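# Wind a cable around a reel held aloft

## Task

Have one gripper hold the reel with a finger pinning the cable close to one of its ends. Wrap the cable around the reel's hub more than one full turn, keeping it within roughly one cable thickness of the hub over almost the whole turn. Any cable between the flanges that doubles back reduces the counted turn. Declare completion only while that gripper keeps the reel still and lifted above the table, the other arm's moving parts touch neither reel nor cable, and that other arm is not pressing hard against the holding arm.

## Robot and tools

Robot: two yam_ultra arms, left_arm and right_arm, each with six revolute joints and a two-finger parallel gripper driven by one opening number. Each arm has a wrist camera whose cable counts as part of the arm, so a touch there is a touch by the arm. Base positions in the scene frame: left_arm (+0.030, +0.296, 0) m, right_arm (-0.040, -0.234, 0) m, both turned only slightly about z. A camera stand sits behind the arms.

Scene frame: origin at table-top height, halfway between the nominal bases; +x points out over the table, +z up, +y toward left_arm. Arm names do not match left and right in the images. A gripper's fingers point along its own +z and separate along its own y. end_effector_position is the spot between the finger pads, roughly 1 cm short of the tips.

execute_actions(actions, cameras): actions is a list of actions; each action is a table of 1 to 15 rows, one row per 1/30 s step, and a short table repeats its final row until 15 steps pass. Every row is a single list of 14 numbers, each in [-1, 1]: dx, dy, dz, rx, ry, rz, opening for left_arm, then the same seven for right_arm. The first six per arm are an offset, not a pose: measured along scene-frame axes from that arm's Hand target as it stood when the action began (every row counts from that same start, not from the row before). Scale: 1.0 = 0.6 m for dx, dy, dz and 180 degrees for rotation; rx, ry, rz form one rotation vector turning about the Hand target's position. Sending the same offset again moves further. Six zeros re-request the current Hand target. opening is absolute: +1 fully open (0.094 m), -1 shut. Always send the opening you want; 0 is a real half-open command. cameras: list of names (cam_high, cam_low, cam_left_wrist, cam_right_wrist), ["all"] or []; images come only when asked or when actions is empty.

move(target, speed, blend, opening_speed, grip_force, blocking, cameras): target is one 14-number row as above, or a list of up to 15 such rows; every row is an offset from the same starting Hand targets, not from the previous row. Straight-line paths, all arms finishing together, at least 0.5 s, cut off at 10 s total. speed: top path speed in m/s, 0.002 to 2.9, default 0.25 (rotation up to twice that in rad/s); one value or one per target. blend: corner rounding in m for a list, default 0 (stop at each). opening_speed: per second on the -1..+1 scale, at least 0.2; use it to close gently. grip_force: per-pad limit in N, 10 to 50, one value or one per arm; it persists, and lower values close slowly. blocking=false returns early while the move keeps running. Paths do not avoid obstacles or the other arm; faster moves lag, stray and hit harder, and aiming far past a contact presses harder. Avoid paths passing near an arm's own base; go around it. The result adds a "move:" line: done, off_target, moving, held or fault, with limits=paced (pose clipped) or limits=held (steps withheld).

wait(seconds 0 to 10): lets time pass holding the last commands; a running move continues. stop(): brakes a running move. zoom_image(camera, region=[x0, y0, x1, y1]) enlarges part of that camera's newest image, at most 504 by 504 px. read_manual(section) returns licence text only. finished_scene(scene) ends the scene irreversibly; call it only once the goal holds.

Results: end_effector_position (m) and end_effector_quat_wxyz in the scene frame, possibly a few cm off; Hand target (the last command after clipping, the base for the next offsets); Tool commands; grip_measured (measured opening on the -1..+1 scale, reads slightly wide when empty and narrower than a squeezed part); grip_effort_nm (gripper motor effort, negative closing, not a pad force); joint positions, velocities ("within noise" means still) and torques; for execute_actions, sampled step positions.

Control quirks: each step, commanded orientation is limited to 40 degrees from the measured one. Friction and load can leave a gripper centimetres short of its target; resend or add the missing offset. A blocked arm keeps pressing until commanded back past the gripper. The grip squeeze jumps to the force limit about 0.06 below first contact on the scale (more for round or small items).

Motor heat builds when holding loads, stretching out or pushing unreachable poses: MOTOR HOT at 75 °C, fold-away fault at 90 °C, collapse at 100 °C.

Avoid: dropping the reel or cable, anything leaving the table, hard or fast contacts, striking fixed items, arms touching or squeezing each other (including one gripper closing on the other's fingers), strain on camera cables, and arm stops.

Each tool is called after "Call:" in YAML: its name, and indented under it one key for each argument.

## Session

Call:
execute_actions:
  actions: []

Scene clock: 0.00 s.
left_arm: end_effector_position=(+0.2139, +0.1045, +0.1827) grip_measured=+1.000 grip_effort_nm=n/a end_effector_quat_wxyz=(+0.564, -0.133, +0.811, -0.077) | right_arm: end_effector_position=(+0.1754, -0.1633, +0.1294) grip_measured=+1.000 grip_effort_nm=n/a end_effector_quat_wxyz=(+0.366, +0.101, +0.925, -0.028)
Joint positions: left_arm=[-1.507 1.272 0.812 -0.993 -1.208 -1.743 0.094] | right_arm=[0.743 0.858 0.636 -0.855 0.593 0.835 0.094]
Joint velocities: within noise
Joint torques (N m): no reading
Heat: left arm: 36 °C; right arm: 33 °C.
Hand target: left_arm +0.2152, +0.1051, +0.1891; +0.573, -0.134, +0.805, -0.079 | right_arm +0.1744, -0.1668, +0.1311; +0.367, +0.101, +0.924, -0.036
Tool commands: left_gripper/opening=+1.0 right_gripper/opening=+1.0

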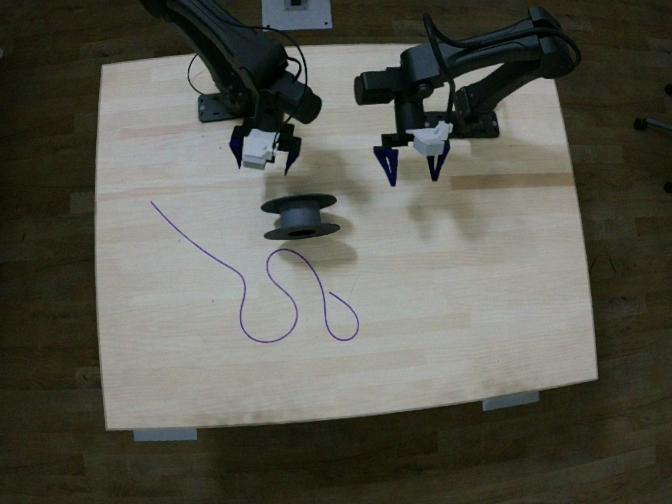

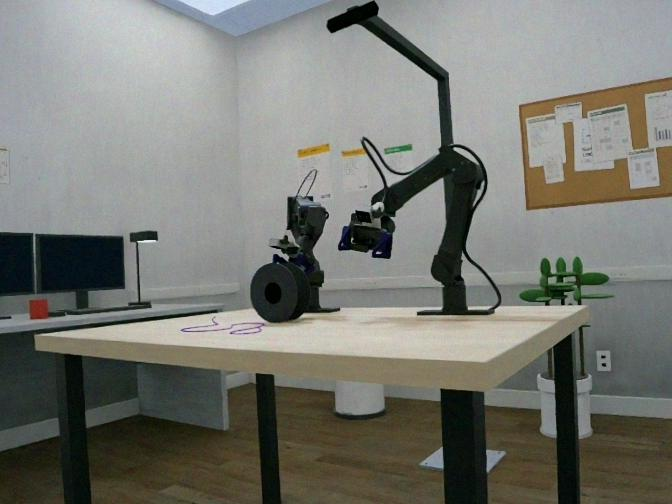

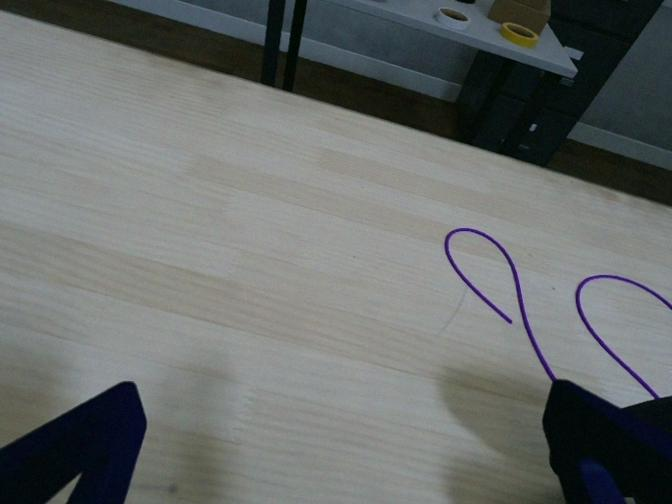

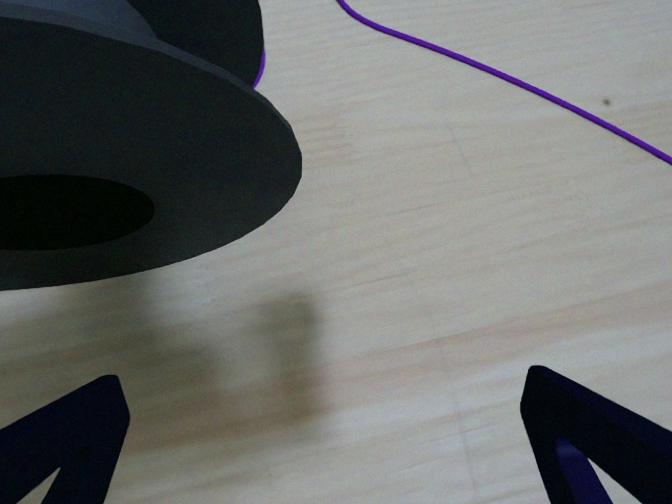

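Call:
zoom_image:
  camera: "cam_high"
  region: [140, 180, 380, 360]

Call:
zoom_image:
  camera: "cam_low"
  region: [170, 180, 410, 350]

Call:
zoom_image:
  camera: "cam_right_wrist"
  region: [0, 0, 336, 300]

Scaled by 2.100.

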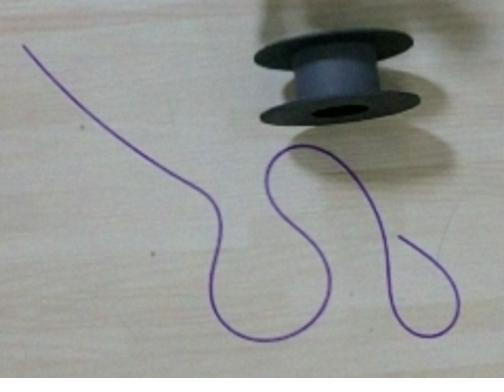

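Scaled by 2.100.

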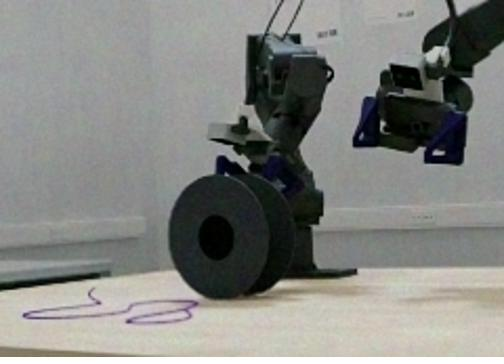

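Scaled by 1.500.

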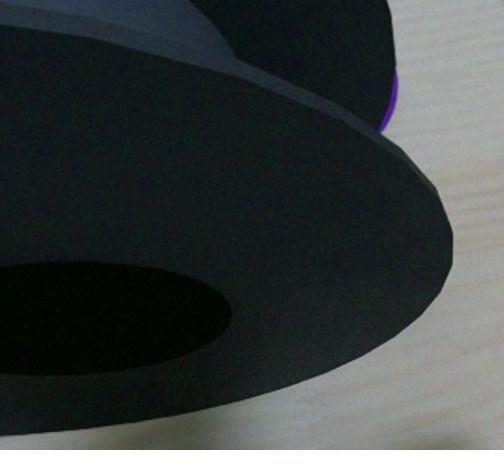

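Call:
zoom_image:
  camera: "cam_high"
  region: [180, 80, 340, 200]

Call:
zoom_image:
  camera: "cam_high"
  region: [340, 80, 500, 200]

Call:
zoom_image:
  camera: "cam_low"
  region: [220, 240, 340, 340]

Scaled by 3.150.

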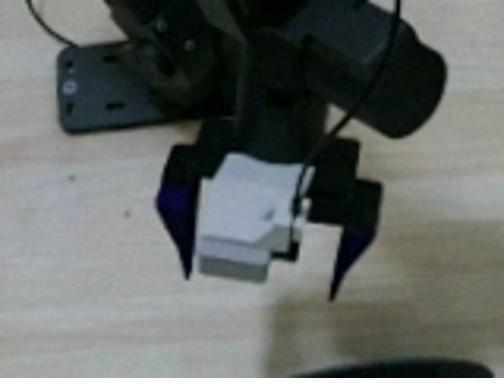

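Scaled by 3.150.

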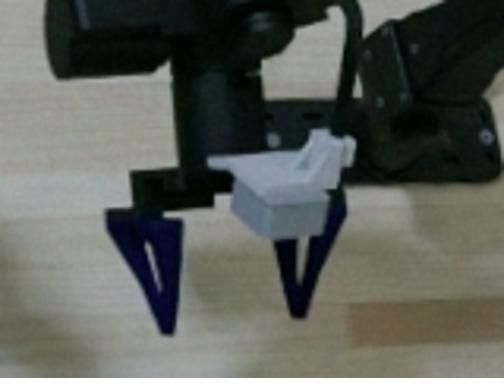

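Scaled by 4.200.

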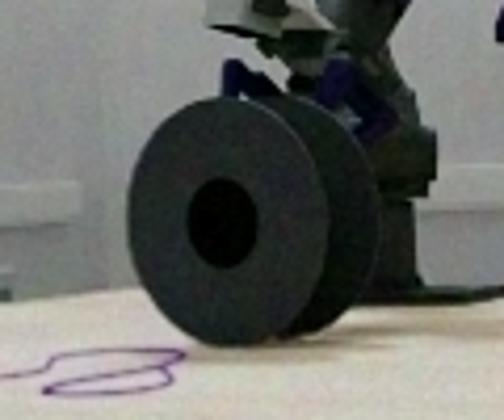

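Call:
zoom_image:
  camera: "cam_right_wrist"
  region: [0, 140, 180, 290]

Call:
zoom_image:
  camera: "cam_low"
  region: [245, 258, 315, 328]

Call:
zoom_image:
  camera: "cam_high"
  region: [255, 185, 345, 245]

Scaled by 2.800.

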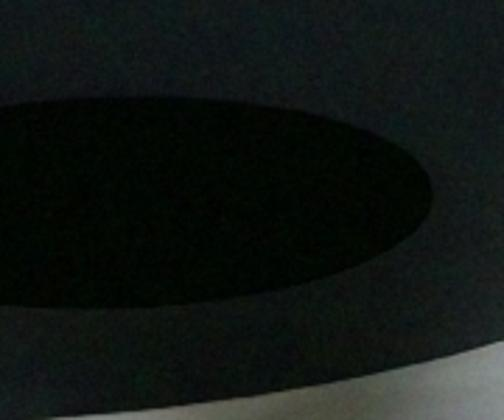

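Scaled by 7.200.

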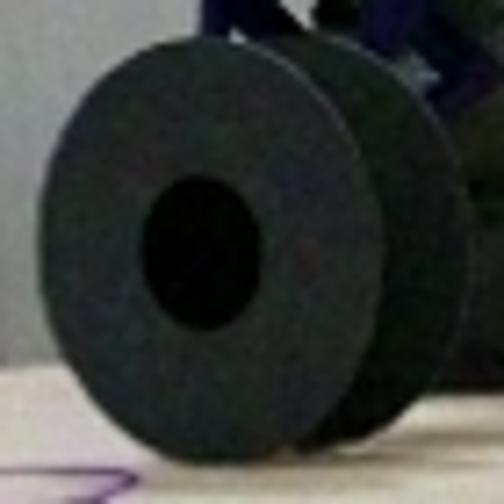

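Scaled by 5.600.

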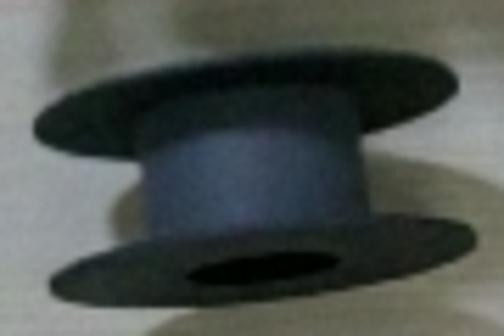

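Call:
move:
  target:
    - [0.12,-0.054,-0.058,-0.0245,0.195,0.0268,-0.1,-0.024,-0.0887,0.1482,0,0,0.222,0.2]
    - [0.2413,-0.1085,-0.1152,-0.049,0.3902,0.0536,-0.1,0.1093,-0.1387,0.1148,0.0047,-0.0102,0.568,0.2]
  blend: 0.05
  cameras: ["all"]

Scene clock: 730.90 s.
left_arm: end_effector_position=(+0.3576, +0.0401, +0.1246) grip_measured=-0.098 grip_effort_nm=-0.11 end_effector_quat_wxyz=(+0.006, -0.260, +0.966, -0.007) | right_arm: end_effector_position=(+0.2447, -0.2553, +0.1937) grip_measured=+0.203 grip_effort_nm=-0.14 end_effector_quat_wxyz=(+0.310, -0.634, +0.691, +0.156)
Joint positions: left_arm=[-0.674 2.134 2.025 -1.443 -0.002 -1.192 0.042] | right_arm=[-0.528 1.62 1.451 -1.517 -0.701 -2.025 0.057]
Joint torques (N m): left_arm=[0.36 -8.94 8.03 0.1 0.01 0.02] | right_arm=[0.73 -5 7.98 -0.4 -0.36 -0.09]
Heat: left arm: 36 °C; right arm: 36 °C.
Hand target: left_arm +0.3600, +0.0400, +0.1200; +0.000, -0.259, +0.966, +0.000 | right_arm +0.2399, -0.2499, +0.2000; -0.271, +0.654, -0.653, -0.271
Off the commanded pose: left_arm 0.005 m, 1 deg | right_arm 0.009 m, 15 deg.
joint sent to its limit (right arm) — joint 4 (wrist pitch), lower limit. The joint targets are off in orientation, not in position.
move: off_target (right_arm)

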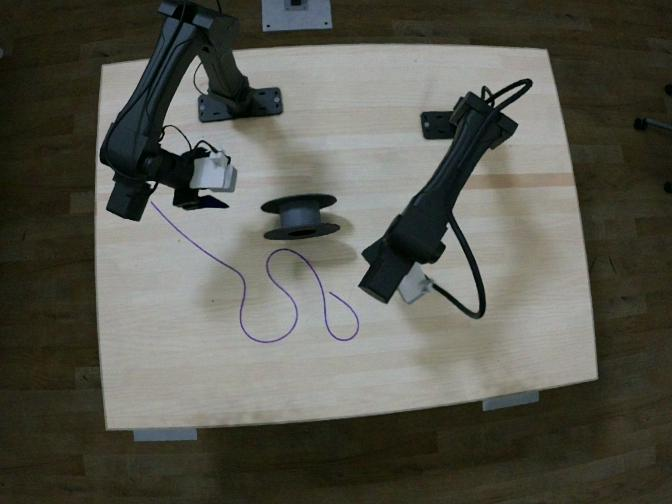

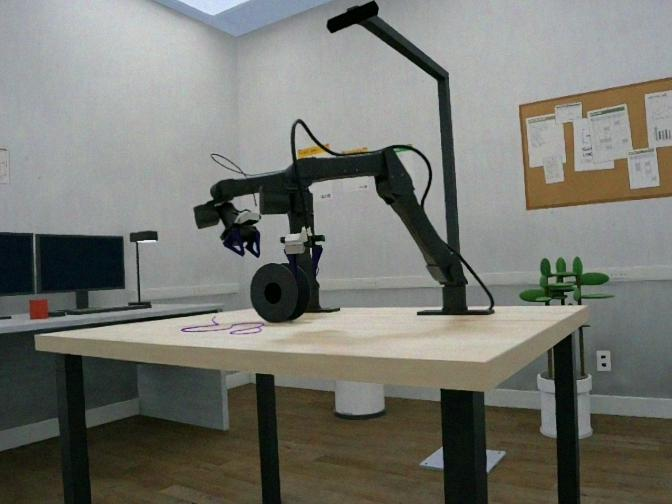

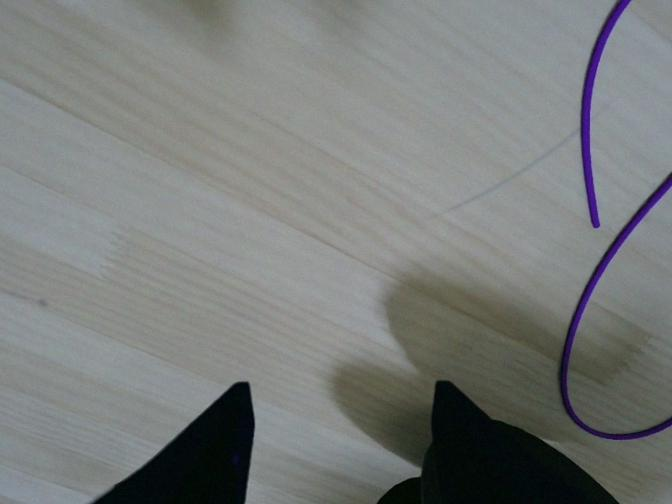

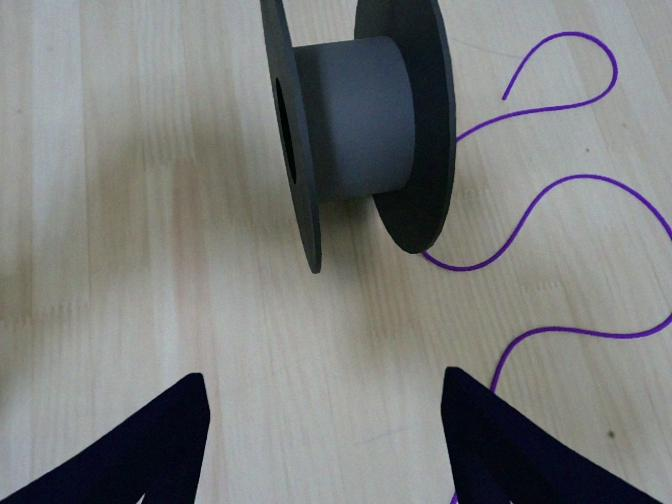

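Call:
zoom_image:
  camera: "cam_right_wrist"
  region: [230, 0, 490, 290]

Call:
zoom_image:
  camera: "cam_left_wrist"
  region: [420, 0, 672, 250]

Scaled by 1.738.

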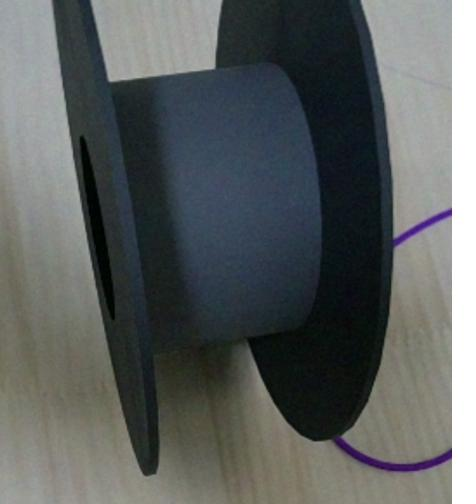

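Scaled by 2.000.

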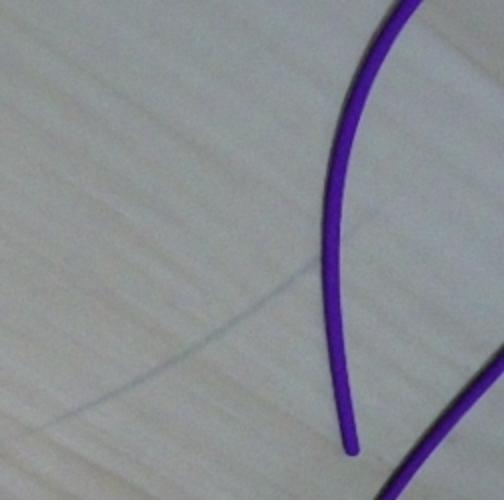

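Call:
zoom_image:
  camera: "cam_high"
  region: [100, 120, 260, 240]

Call:
zoom_image:
  camera: "cam_high"
  region: [330, 220, 490, 340]

Scaled by 3.150.

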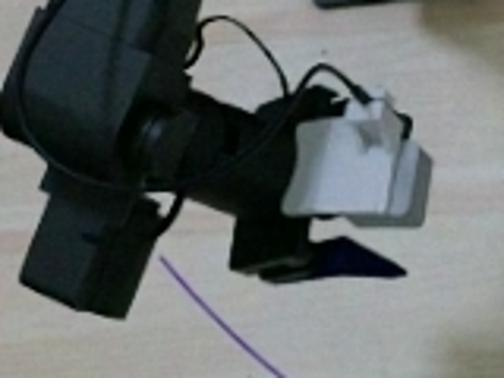

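Scaled by 3.150.

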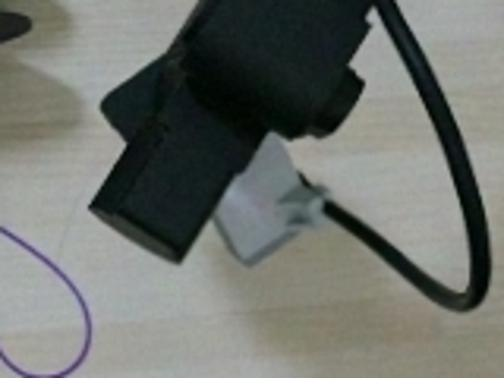

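Call:
zoom_image:
  camera: "cam_high"
  region: [180, 70, 300, 160]

Call:
zoom_image:
  camera: "cam_high"
  region: [400, 70, 520, 160]

Scaled by 4.200.

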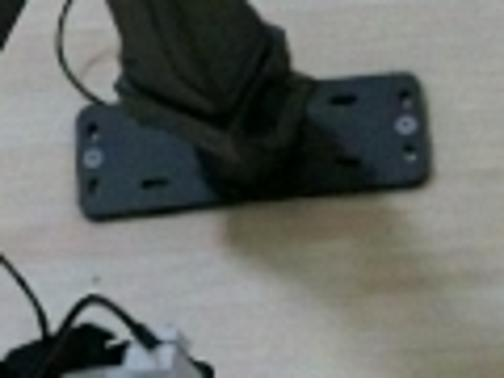

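Scaled by 4.200.

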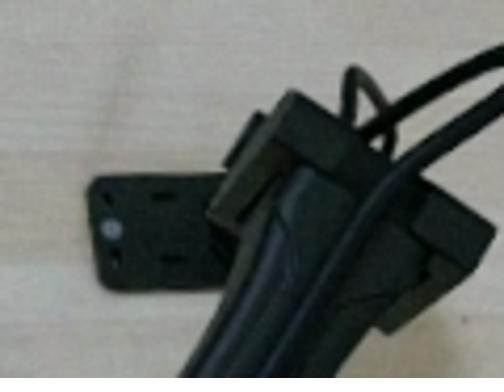

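Call:
move:
  target:
    - [-0.0667,0.0333,0.1833,-0.0748,-0.1297,-0.313,-0.15,-0.025,-0.12,0,-0.12,0.0447,-0.108,-0.15]
    - [-0.125,-0.0717,0.105,-0.1497,-0.2593,-0.626,-0.15,-0.0498,-0.2168,-0.1,-0.2391,0.0894,-0.216,-0.15]
  blend: 0.05
  speed: 0.35
  cameras: ["all"]

Scene clock: 961.47 s.
left_arm: end_effector_position=(+0.2845, -0.0007, +0.1880) grip_measured=-0.148 grip_effort_nm=-0.10 end_effector_quat_wxyz=(+0.272, +0.651, +0.659, -0.259) | right_arm: end_effector_position=(+0.2145, -0.3849, +0.1388) grip_measured=-0.147 grip_effort_nm=-0.14 end_effector_quat_wxyz=(+0.002, -0.414, +0.910, +0.000)
Joint positions: left_arm=[-0.61 1.558 1.301 -0.795 0.596 0.794 0.04] | right_arm=[-0.57 1.66 1.45 -1.359 -0.003 -1.394 0.04]
Joint torques (N m): left_arm=[0.58 -5.63 5.57 1.11 0.48 0.11] | right_arm=[0.75 -7.98 4.56 0.4 0.05 0.09]
Heat: left arm: 35 °C; right arm: 37 °C.
Hand target: left_arm +0.2851, -0.0029, +0.1829; +0.270, +0.653, +0.654, -0.270 | right_arm +0.2100, -0.3800, +0.1401; +0.000, -0.414, +0.910, +0.000
Off the commanded pose: left_arm 0.006 m, 1 deg | right_arm 0.007 m, 0 deg.
move: done

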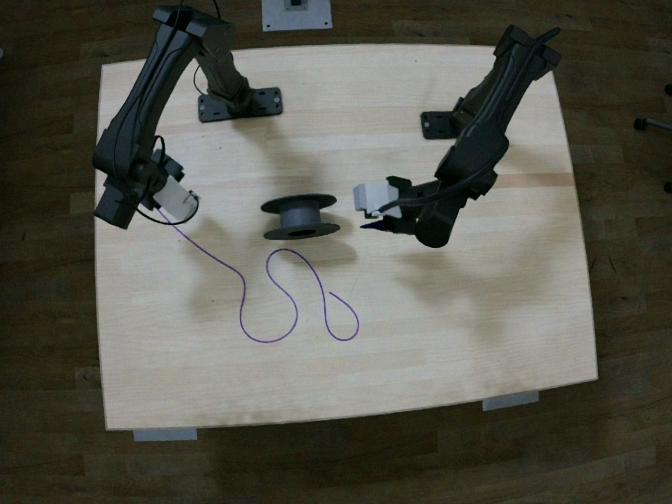

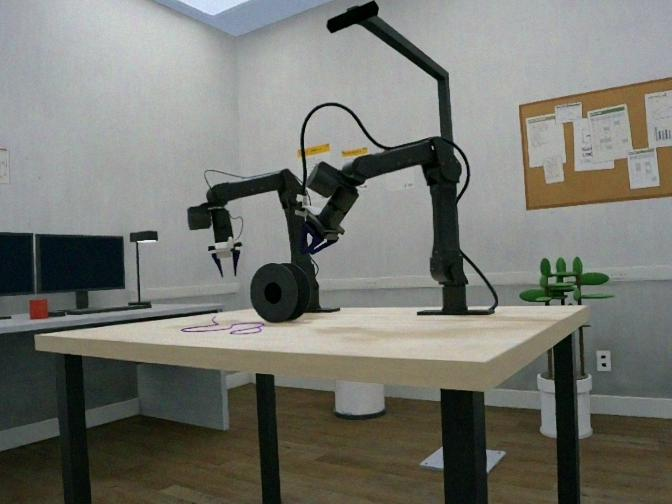

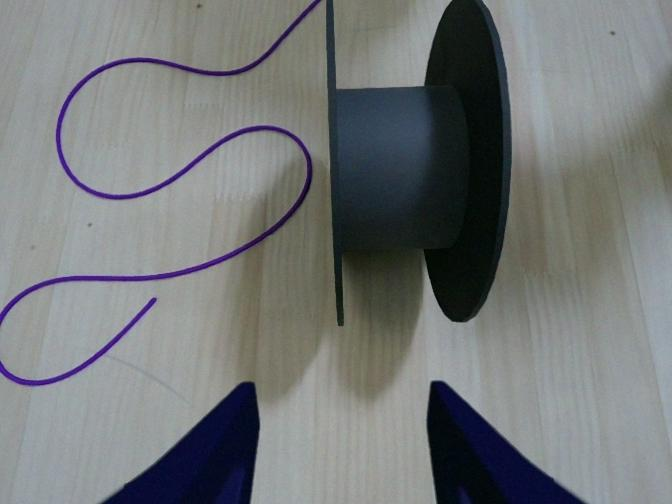

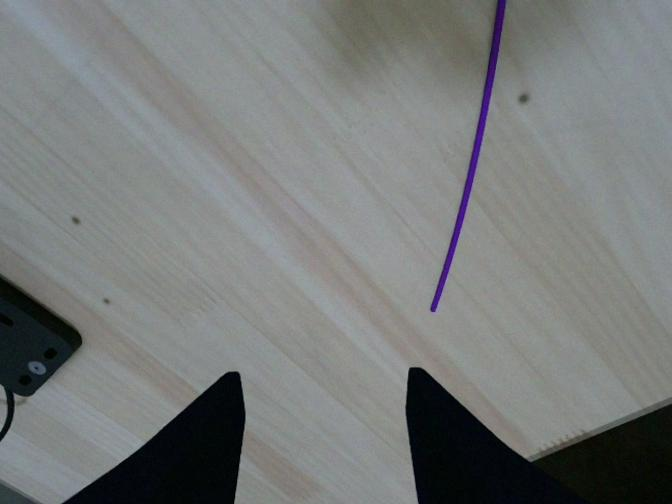

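Call:
move:
  target: [0.0008,-0.0922,-0.0587,0,0,0,-0.36,0.0808,-0.0752,-0.1313,0,0,-0.0333,-0.36]
  speed: 0.2
  cameras: ["all"]

Scene clock: 1028.57 s.
left_arm: end_effector_position=(+0.2851, -0.0558, +0.1554) grip_measured=-0.358 grip_effort_nm=-0.10 end_effector_quat_wxyz=(+0.274, +0.654, +0.653, -0.267) | right_arm: end_effector_position=(+0.2575, -0.4217, +0.0592) grip_measured=-0.357 grip_effort_nm=-0.15 end_effector_quat_wxyz=(-0.001, -0.372, +0.928, +0.002)
Joint positions: left_arm=[-0.735 1.684 1.285 -0.578 0.55 0.673 0.03] | right_arm=[-0.596 1.91 1.438 -1.104 -0.001 -1.329 0.03]
Joint torques (N m): left_arm=[-0.23 -6.76 5.79 1.18 0.27 -0.03] | right_arm=[-0.53 -7.91 6.94 0.39 0.04 0.09]
Heat: left arm: 34 °C; right arm: 35 °C.
Hand target: left_arm +0.2856, -0.0584, +0.1479; +0.271, +0.653, +0.654, -0.270 | right_arm +0.2586, -0.4251, +0.0613; +0.000, -0.366, +0.930, +0.000
Off the commanded pose: left_arm 0.008 m, 1 deg | right_arm 0.004 m, 1 deg.
move: done

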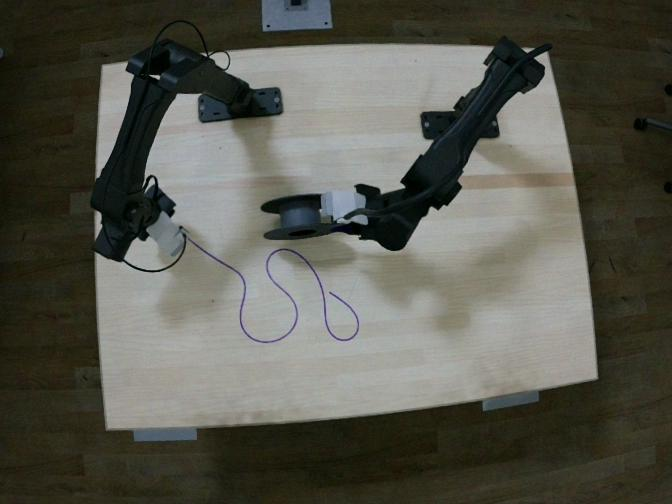

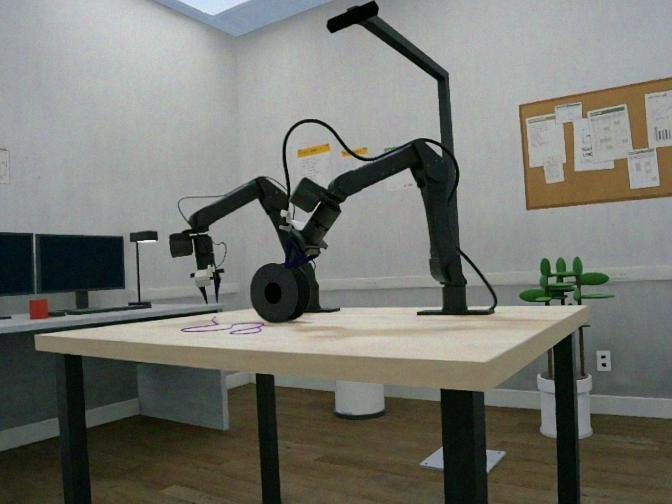

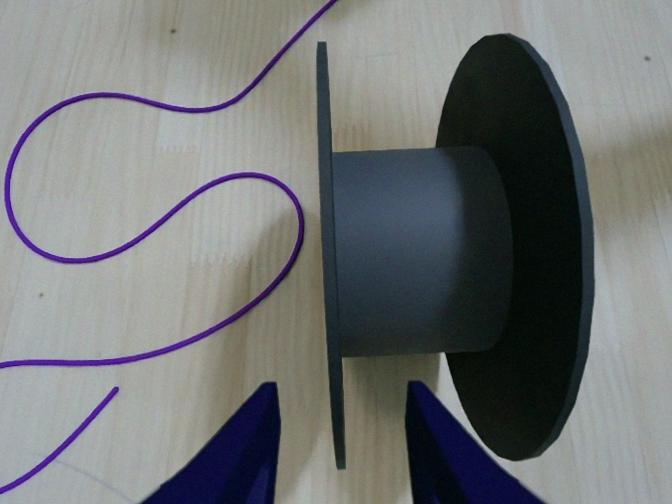

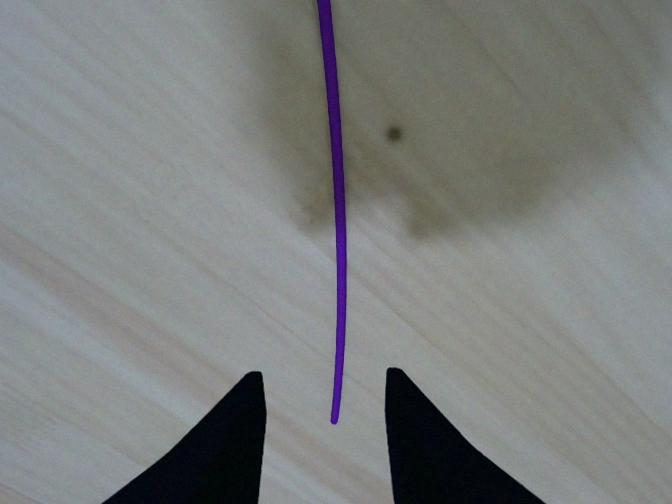

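Call:
move:
  target: [0.0033,-0.0407,-0.0515,0,0,0.022,-0.36,0.0267,0.0267,-0.0487,0,0,0,-0.36]
  speed: 0.12
  cameras: ["all"]

Scene clock: 1063.87 s.
left_arm: end_effector_position=(+0.2881, -0.0806, +0.1261) grip_measured=-0.358 grip_effort_nm=-0.11 end_effector_quat_wxyz=(+0.285, +0.630, +0.675, -0.259) | right_arm: end_effector_position=(+0.2801, -0.4136, +0.0397) grip_measured=-0.357 grip_effort_nm=-0.15 end_effector_quat_wxyz=(+0.010, -0.368, +0.930, -0.012)
Joint positions: left_arm=[-0.799 1.745 1.224 -0.392 0.475 0.548 0.03] | right_arm=[-0.544 1.952 1.416 -1.004 0 -1.268 0.03]
Joint torques (N m): left_arm=[-0.35 -7.2 5.56 1.37 0.2 -0.08] | right_arm=[0.32 -7.64 4.66 0.46 0.02 0.1]
Heat: left arm: 34 °C; right arm: 37 °C.
Hand target: left_arm +0.2875, -0.0827, +0.1168; +0.280, +0.630, +0.676, -0.261 | right_arm +0.2745, -0.4091, +0.0320; +0.000, -0.366, +0.930, +0.000
Off the commanded pose: left_arm 0.009 m, 1 deg | right_arm 0.010 m, 2 deg.
move: done

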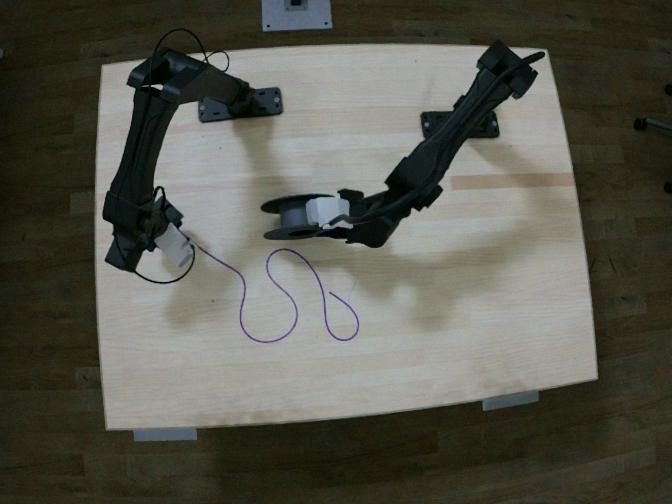

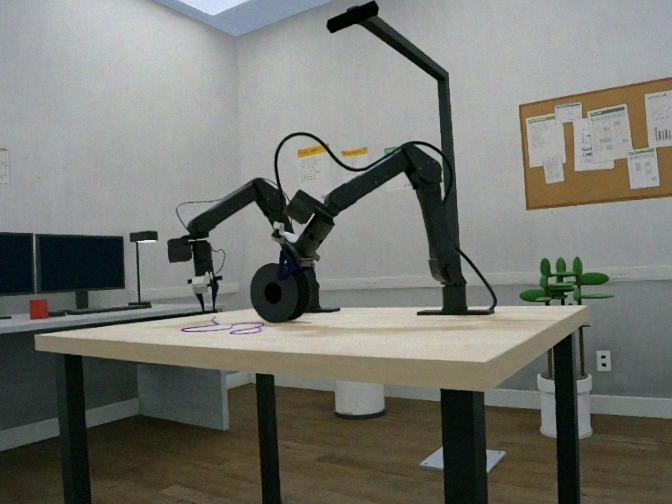

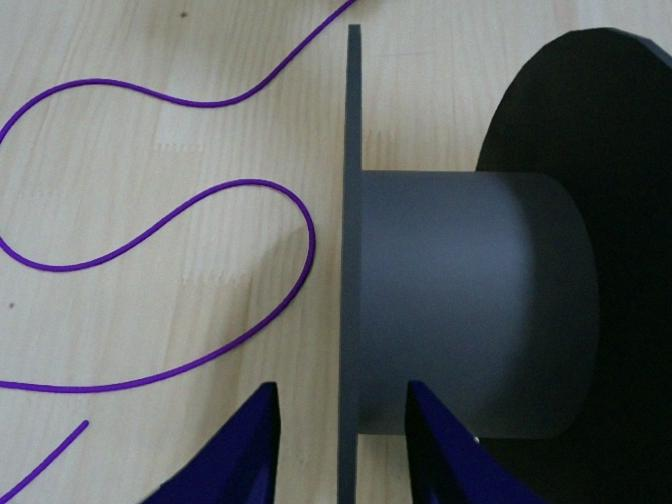

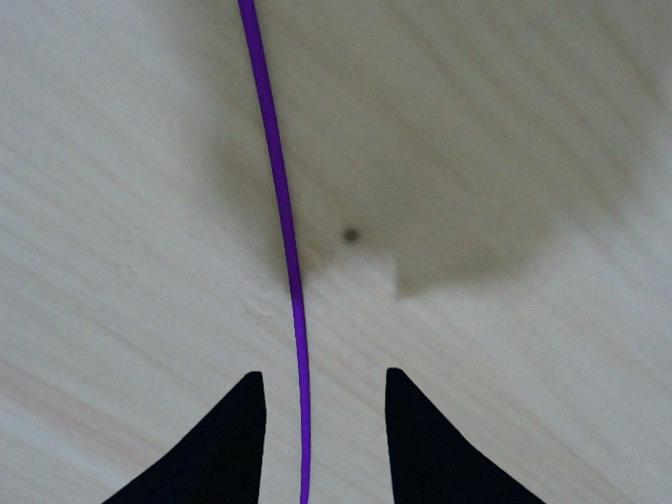

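Call:
move:
  target:
    - [-0.0033,0,0,0,0,0,-0.36,-0.0068,0.0072,-0.0237,0,0,0,-0.36]
    - [-0.0033,0,0,0,0,0,-1.0,-0.0068,0.0072,-0.0237,0,0,0,-0.36]
  speed: 0.06
  opening_speed: 0.5
  cameras: ["cam_low","cam_left_wrist","cam_right_wrist"]

Scene clock: 1089.57 s.
left_arm: end_effector_position=(+0.2878, -0.0816, +0.1262) grip_measured=-0.937 grip_effort_nm=-1.01 end_effector_quat_wxyz=(+0.285, +0.629, +0.675, -0.259) | right_arm: end_effector_position=(+0.2758, -0.4111, +0.0252) grip_measured=-0.357 grip_effort_nm=-0.15 end_effector_quat_wxyz=(+0.010, -0.366, +0.931, -0.012)
Joint positions: left_arm=[-0.801 1.745 1.223 -0.388 0.473 0.542 0.003] | right_arm=[-0.544 1.952 1.356 -0.944 0 -1.263 0.03]
Joint torques (N m): left_arm=[-0.47 -7.6 5.12 1.3 0.17 -0.05] | right_arm=[0.77 -7.66 4.44 0.47 0.02 0.08]
Heat: left arm: 35 °C; right arm: 35 °C.
Hand target: left_arm +0.2856, -0.0827, +0.1168; +0.280, +0.630, +0.676, -0.261 | right_arm +0.2704, -0.4048, +0.0178; +0.000, -0.366, +0.930, +0.000
Off the commanded pose: left_arm 0.010 m, 1 deg | right_arm 0.011 m, 2 deg.
move: off_target (right_arm)
Images, in order (width x height): cam_low 672x504, cam_left_wrist 672x504, cam_right_wrist 672x504.

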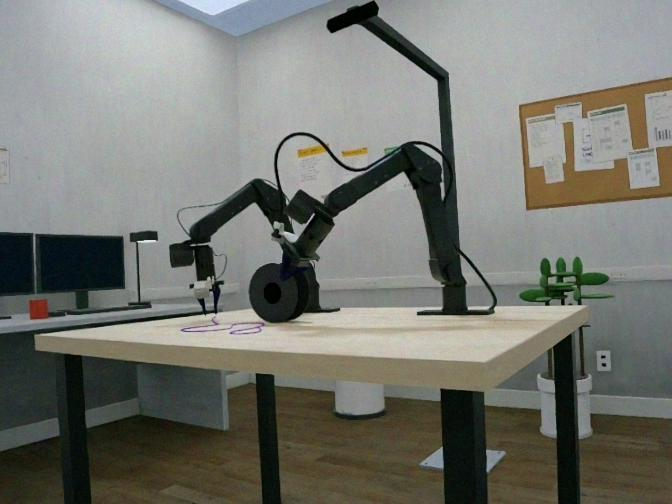

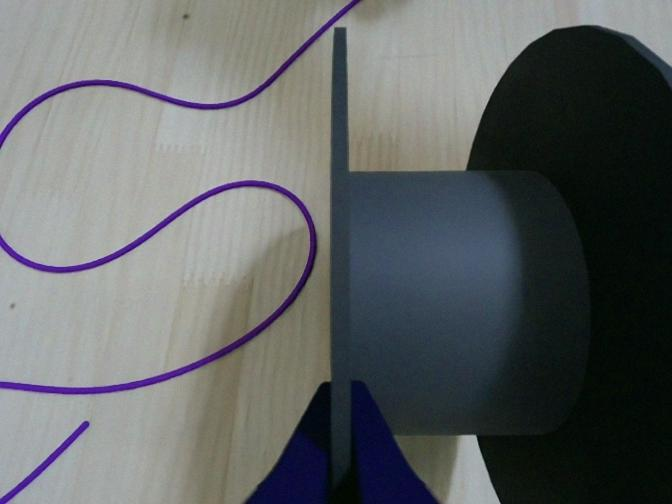

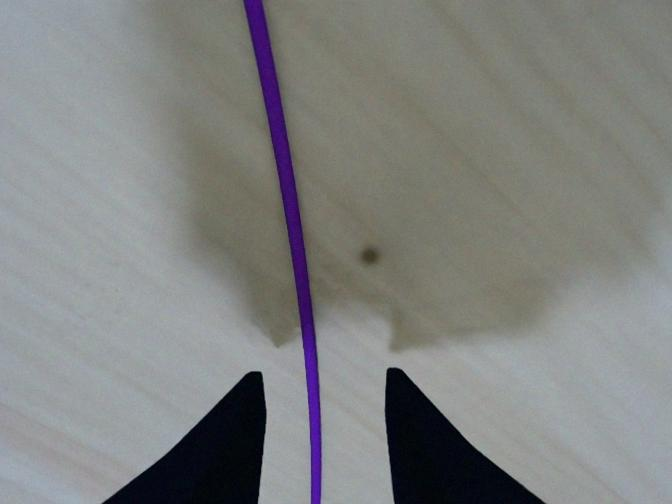

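Call:
move:
  target: [0,0,0,0,0,0,-1.0,0,0,-0.0075,0,0,0,-0.36]
  speed: 0.05
  cameras: ["cam_right_wrist"]

Scene clock: 1098.13 s.
left_arm: end_effector_position=(+0.2878, -0.0816, +0.1262) grip_measured=-0.937 grip_effort_nm=-1.03 end_effector_quat_wxyz=(+0.285, +0.629, +0.675, -0.259) | right_arm: end_effector_position=(+0.2765, -0.4115, +0.0231) grip_measured=-0.357 grip_effort_nm=-0.15 end_effector_quat_wxyz=(+0.012, -0.366, +0.931, -0.014)
Joint positions: left_arm=[-0.801 1.745 1.223 -0.388 0.473 0.542 0.003] | right_arm=[-0.544 1.952 1.347 -0.928 0 -1.263 0.03]
Joint torques (N m): left_arm=[-0.49 -7.61 5.15 1.3 0.18 -0.05] | right_arm=[0.81 -7.19 4.41 0.48 0.03 0.09]
Heat: left arm: 34 °C; right arm: 35 °C.
Hand target: left_arm +0.2856, -0.0827, +0.1168; +0.280, +0.630, +0.676, -0.261 | right_arm +0.2704, -0.4048, +0.0133; +0.000, -0.366, +0.930, +0.000
Off the commanded pose: left_arm 0.010 m, 1 deg | right_arm 0.013 m, 2 deg.
move: off_target (right_arm)
Images, in order (width x height): cam_right_wrist 672x504.

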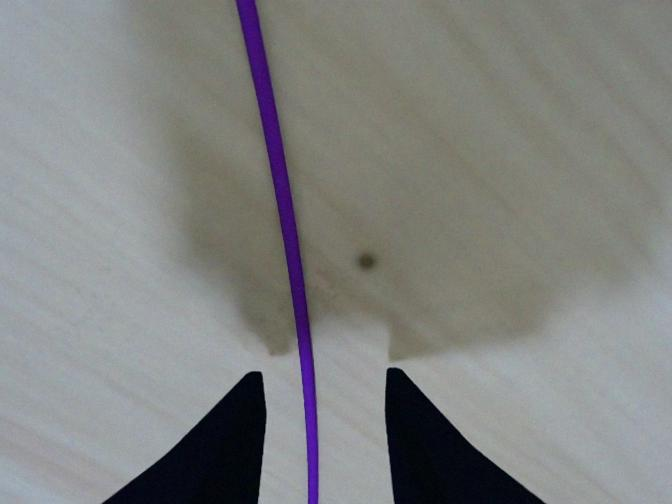

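Call:
move:
  target:
    - [0,0,0,0,0,0,-1.0,0,0,-0.004,0,0,0,-0.36]
    - [0,0,0,0,0,0,-1.0,0,0,-0.004,0,0,0,-1.0]
  speed: 0.05
  grip_force: [50, 30]
  cameras: ["cam_right_wrist"]

Scene clock: 1103.90 s.
left_arm: end_effector_position=(+0.2878, -0.0816, +0.1262) grip_measured=-0.937 grip_effort_nm=-1.03 end_effector_quat_wxyz=(+0.285, +0.629, +0.675, -0.259) | right_arm: end_effector_position=(+0.2782, -0.4125, +0.0217) grip_measured=-0.964 grip_effort_nm=-0.64 end_effector_quat_wxyz=(+0.013, -0.366, +0.931, -0.016)
Joint positions: left_arm=[-0.801 1.745 1.223 -0.388 0.473 0.542 0.003] | right_arm=[-0.544 1.956 1.347 -0.919 0 -1.263 0.002]
Joint torques (N m): left_arm=[-0.47 -7.61 5.15 1.3 0.17 -0.05] | right_arm=[0.8 -7.27 4 0.49 0.02 0.1]
Heat: left arm: 34 °C; right arm: 35 °C.
Hand target: left_arm +0.2856, -0.0827, +0.1168; +0.280, +0.630, +0.676, -0.261 | right_arm +0.2705, -0.4049, +0.0109; +0.000, -0.366, +0.931, +0.000
Off the commanded pose: left_arm 0.010 m, 1 deg | right_arm 0.015 m, 2 deg.
grip_force (N): 50, 30
move: off_target (right_arm); target 2's new opening was sent with right_arm's hand 0.015 m and 2 deg from that target
Images, in order (width x height): cam_right_wrist 672x504.

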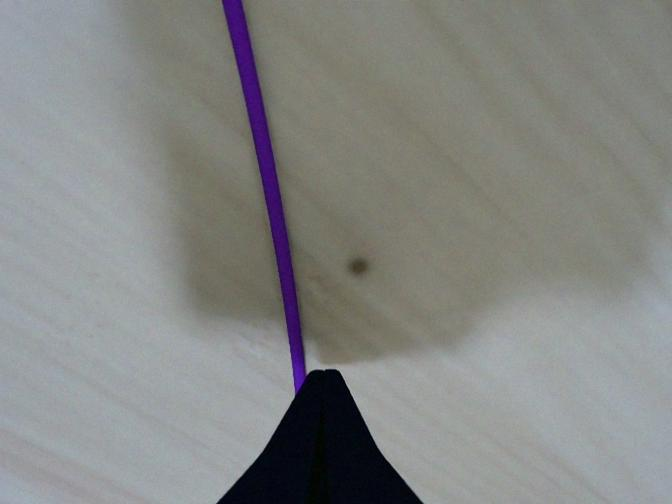

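Call:
move:
  target: [0,0,0,0,0,0,-1.0,0,0,0,0,0,0,-0.5]
  speed: 0.05
  cameras: ["cam_right_wrist"]

Scene clock: 1109.50 s.
left_arm: end_effector_position=(+0.2878, -0.0816, +0.1262) grip_measured=-0.937 grip_effort_nm=-1.03 end_effector_quat_wxyz=(+0.285, +0.629, +0.675, -0.259) | right_arm: end_effector_position=(+0.2782, -0.4125, +0.0217) grip_measured=-0.503 grip_effort_nm=0.14 end_effector_quat_wxyz=(+0.013, -0.365, +0.931, -0.016)
Joint positions: left_arm=[-0.801 1.745 1.223 -0.388 0.473 0.542 0.003] | right_arm=[-0.544 1.956 1.347 -0.919 0 -1.262 0.023]
Joint torques (N m): left_arm=[-0.47 -7.61 5.15 1.3 0.18 -0.05] | right_arm=[0.8 -7.3 4 0.5 0.04 0.1]
Heat: left arm: 34 °C; right arm: 35 °C.
Hand target: left_arm +0.2856, -0.0827, +0.1168; +0.280, +0.630, +0.676, -0.261 | right_arm +0.2705, -0.4049, +0.0109; +0.000, -0.366, +0.931, +0.000
Off the commanded pose: left_arm 0.010 m, 1 deg | right_arm 0.015 m, 2 deg.
grip_force (N): 50, 30
move: off_target (right_arm)
Images, in order (width x height): cam_right_wrist 672x504.

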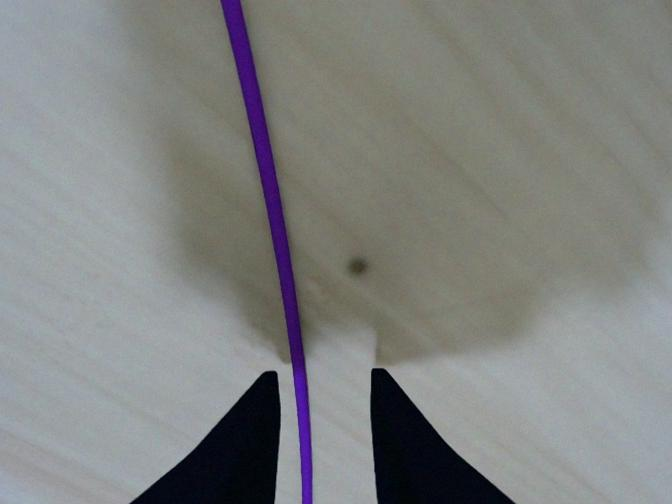

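Call:
move:
  target: [0,0,0,0,0,0,-1.0,-0.0053,0.005,-0.0075,0,0,0,-0.5]
  speed: 0.04
  cameras: ["cam_right_wrist"]

Scene clock: 1115.90 s.
left_arm: end_effector_position=(+0.2878, -0.0816, +0.1262) grip_measured=-0.937 grip_effort_nm=-1.04 end_effector_quat_wxyz=(+0.285, +0.629, +0.675, -0.259) | right_arm: end_effector_position=(+0.2731, -0.4079, +0.0133) grip_measured=-0.503 grip_effort_nm=0.14 end_effector_quat_wxyz=(+0.009, -0.366, +0.930, -0.011)
Joint positions: left_arm=[-0.801 1.745 1.223 -0.388 0.473 0.542 0.003] | right_arm=[-0.539 1.956 1.311 -0.896 0 -1.26 0.023]
Joint torques (N m): left_arm=[-0.47 -7.61 5.15 1.3 0.17 -0.05] | right_arm=[0.72 -7.77 4.34 0.49 0.01 0.09]
Heat: left arm: 34 °C; right arm: 35 °C.
Hand target: left_arm +0.2856, -0.0827, +0.1168; +0.280, +0.630, +0.676, -0.261 | right_arm +0.2673, -0.4018, +0.0064; +0.000, -0.366, +0.930, +0.000
Off the commanded pose: left_arm 0.010 m, 1 deg | right_arm 0.011 m, 2 deg.
grip_force (N): 50, 30
move: off_target (right_arm)
Images, in order (width x height): cam_right_wrist 672x504.

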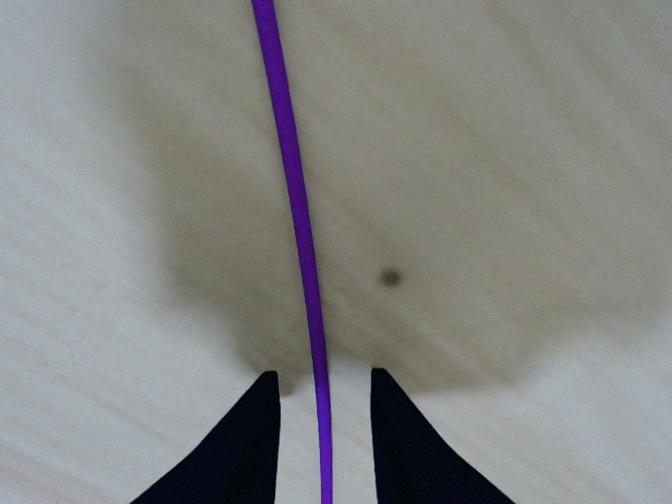

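Call:
move:
  target: [0,0,0,0,0,0,-1.0,0,0,0,0,0,0,-1.0]
  speed: 0.04
  cameras: ["cam_right_wrist"]

Scene clock: 1120.47 s.
left_arm: end_effector_position=(+0.2878, -0.0816, +0.1262) grip_measured=-0.937 grip_effort_nm=-1.03 end_effector_quat_wxyz=(+0.285, +0.629, +0.675, -0.259) | right_arm: end_effector_position=(+0.2732, -0.4079, +0.0133) grip_measured=-0.964 grip_effort_nm=-0.64 end_effector_quat_wxyz=(+0.009, -0.366, +0.930, -0.011)
Joint positions: left_arm=[-0.801 1.745 1.223 -0.388 0.473 0.542 0.003] | right_arm=[-0.539 1.956 1.311 -0.895 0 -1.26 0.002]
Joint torques (N m): left_arm=[-0.47 -7.61 5.14 1.3 0.17 -0.05] | right_arm=[0.69 -7.72 4.37 0.47 0.02 0.09]
Heat: left arm: 34 °C; right arm: 35 °C.
Hand target: left_arm +0.2856, -0.0827, +0.1168; +0.280, +0.630, +0.676, -0.261 | right_arm +0.2673, -0.4018, +0.0064; +0.000, -0.366, +0.930, +0.000
Off the commanded pose: left_arm 0.010 m, 1 deg | right_arm 0.011 m, 2 deg.
grip_force (N): 50, 30
move: off_target (right_arm)
Images, in order (width x height): cam_right_wrist 672x504.

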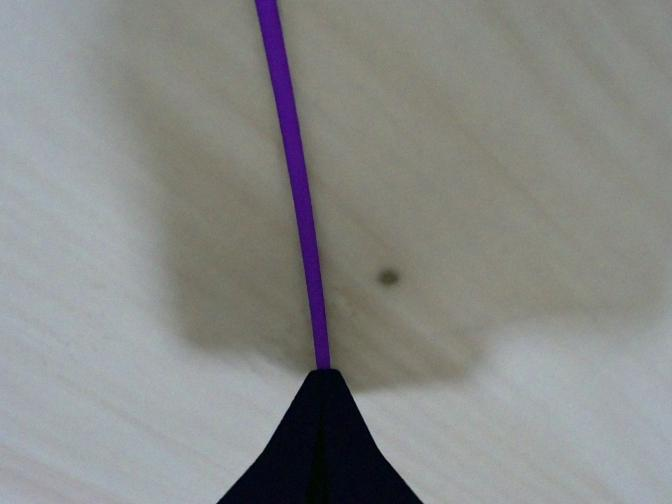

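Call:
move:
  target: [0,0,0,0,0,0,-1.0,0,0,0.06,0,0,0,-1.0]
  speed: 0.1
  cameras: ["cam_right_wrist", "cam_high"]

Scene clock: 1124.97 s.
left_arm: end_effector_position=(+0.2878, -0.0816, +0.1262) grip_measured=-0.937 grip_effort_nm=-1.03 end_effector_quat_wxyz=(+0.285, +0.629, +0.675, -0.259) | right_arm: end_effector_position=(+0.2663, -0.4042, +0.0303) grip_measured=-0.965 grip_effort_nm=-0.66 end_effector_quat_wxyz=(-0.001, -0.366, +0.931, +0.001)
Joint positions: left_arm=[-0.801 1.745 1.223 -0.388 0.473 0.542 0.003] | right_arm=[-0.539 1.935 1.353 -0.993 0 -1.26 0.002]
Joint torques (N m): left_arm=[-0.47 -7.6 5.15 1.3 0.17 -0.05] | right_arm=[0.69 -9.85 7.58 0.02 0.02 0.11]
Heat: left arm: 34 °C; right arm: 35 °C.
Hand target: left_arm +0.2856, -0.0827, +0.1168; +0.280, +0.630, +0.676, -0.261 | right_arm +0.2673, -0.4018, +0.0424; +0.000, -0.366, +0.930, +0.000
Off the commanded pose: left_arm 0.010 m, 1 deg | right_arm 0.012 m, 0 deg.
grip_force (N): 50, 30
move: off_target (right_arm)
Images, in order (width x height): cam_high 672x504, cam_right_wrist 672x504.

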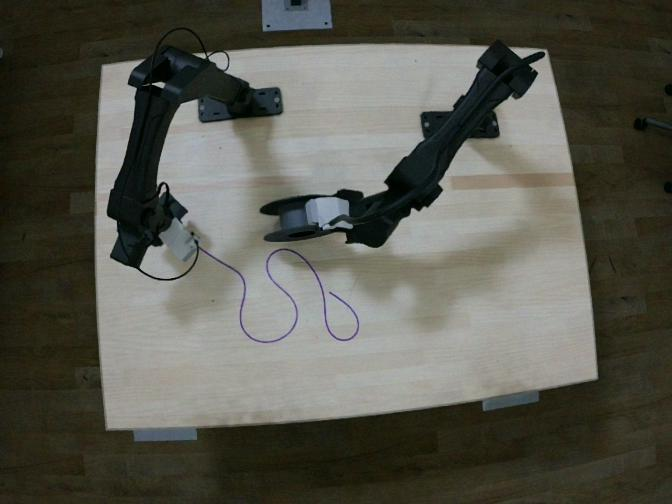

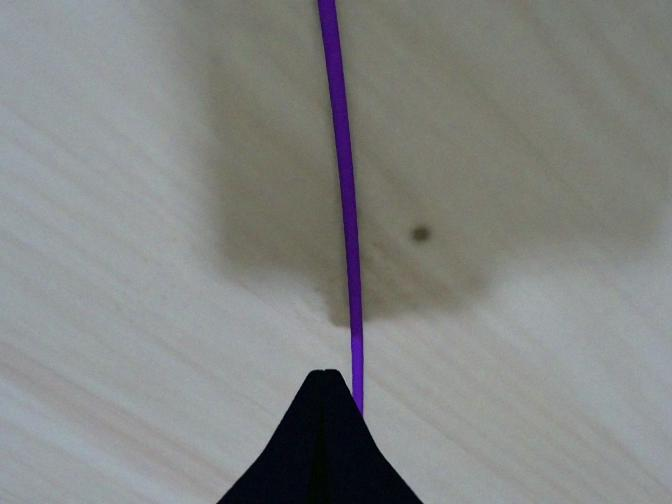

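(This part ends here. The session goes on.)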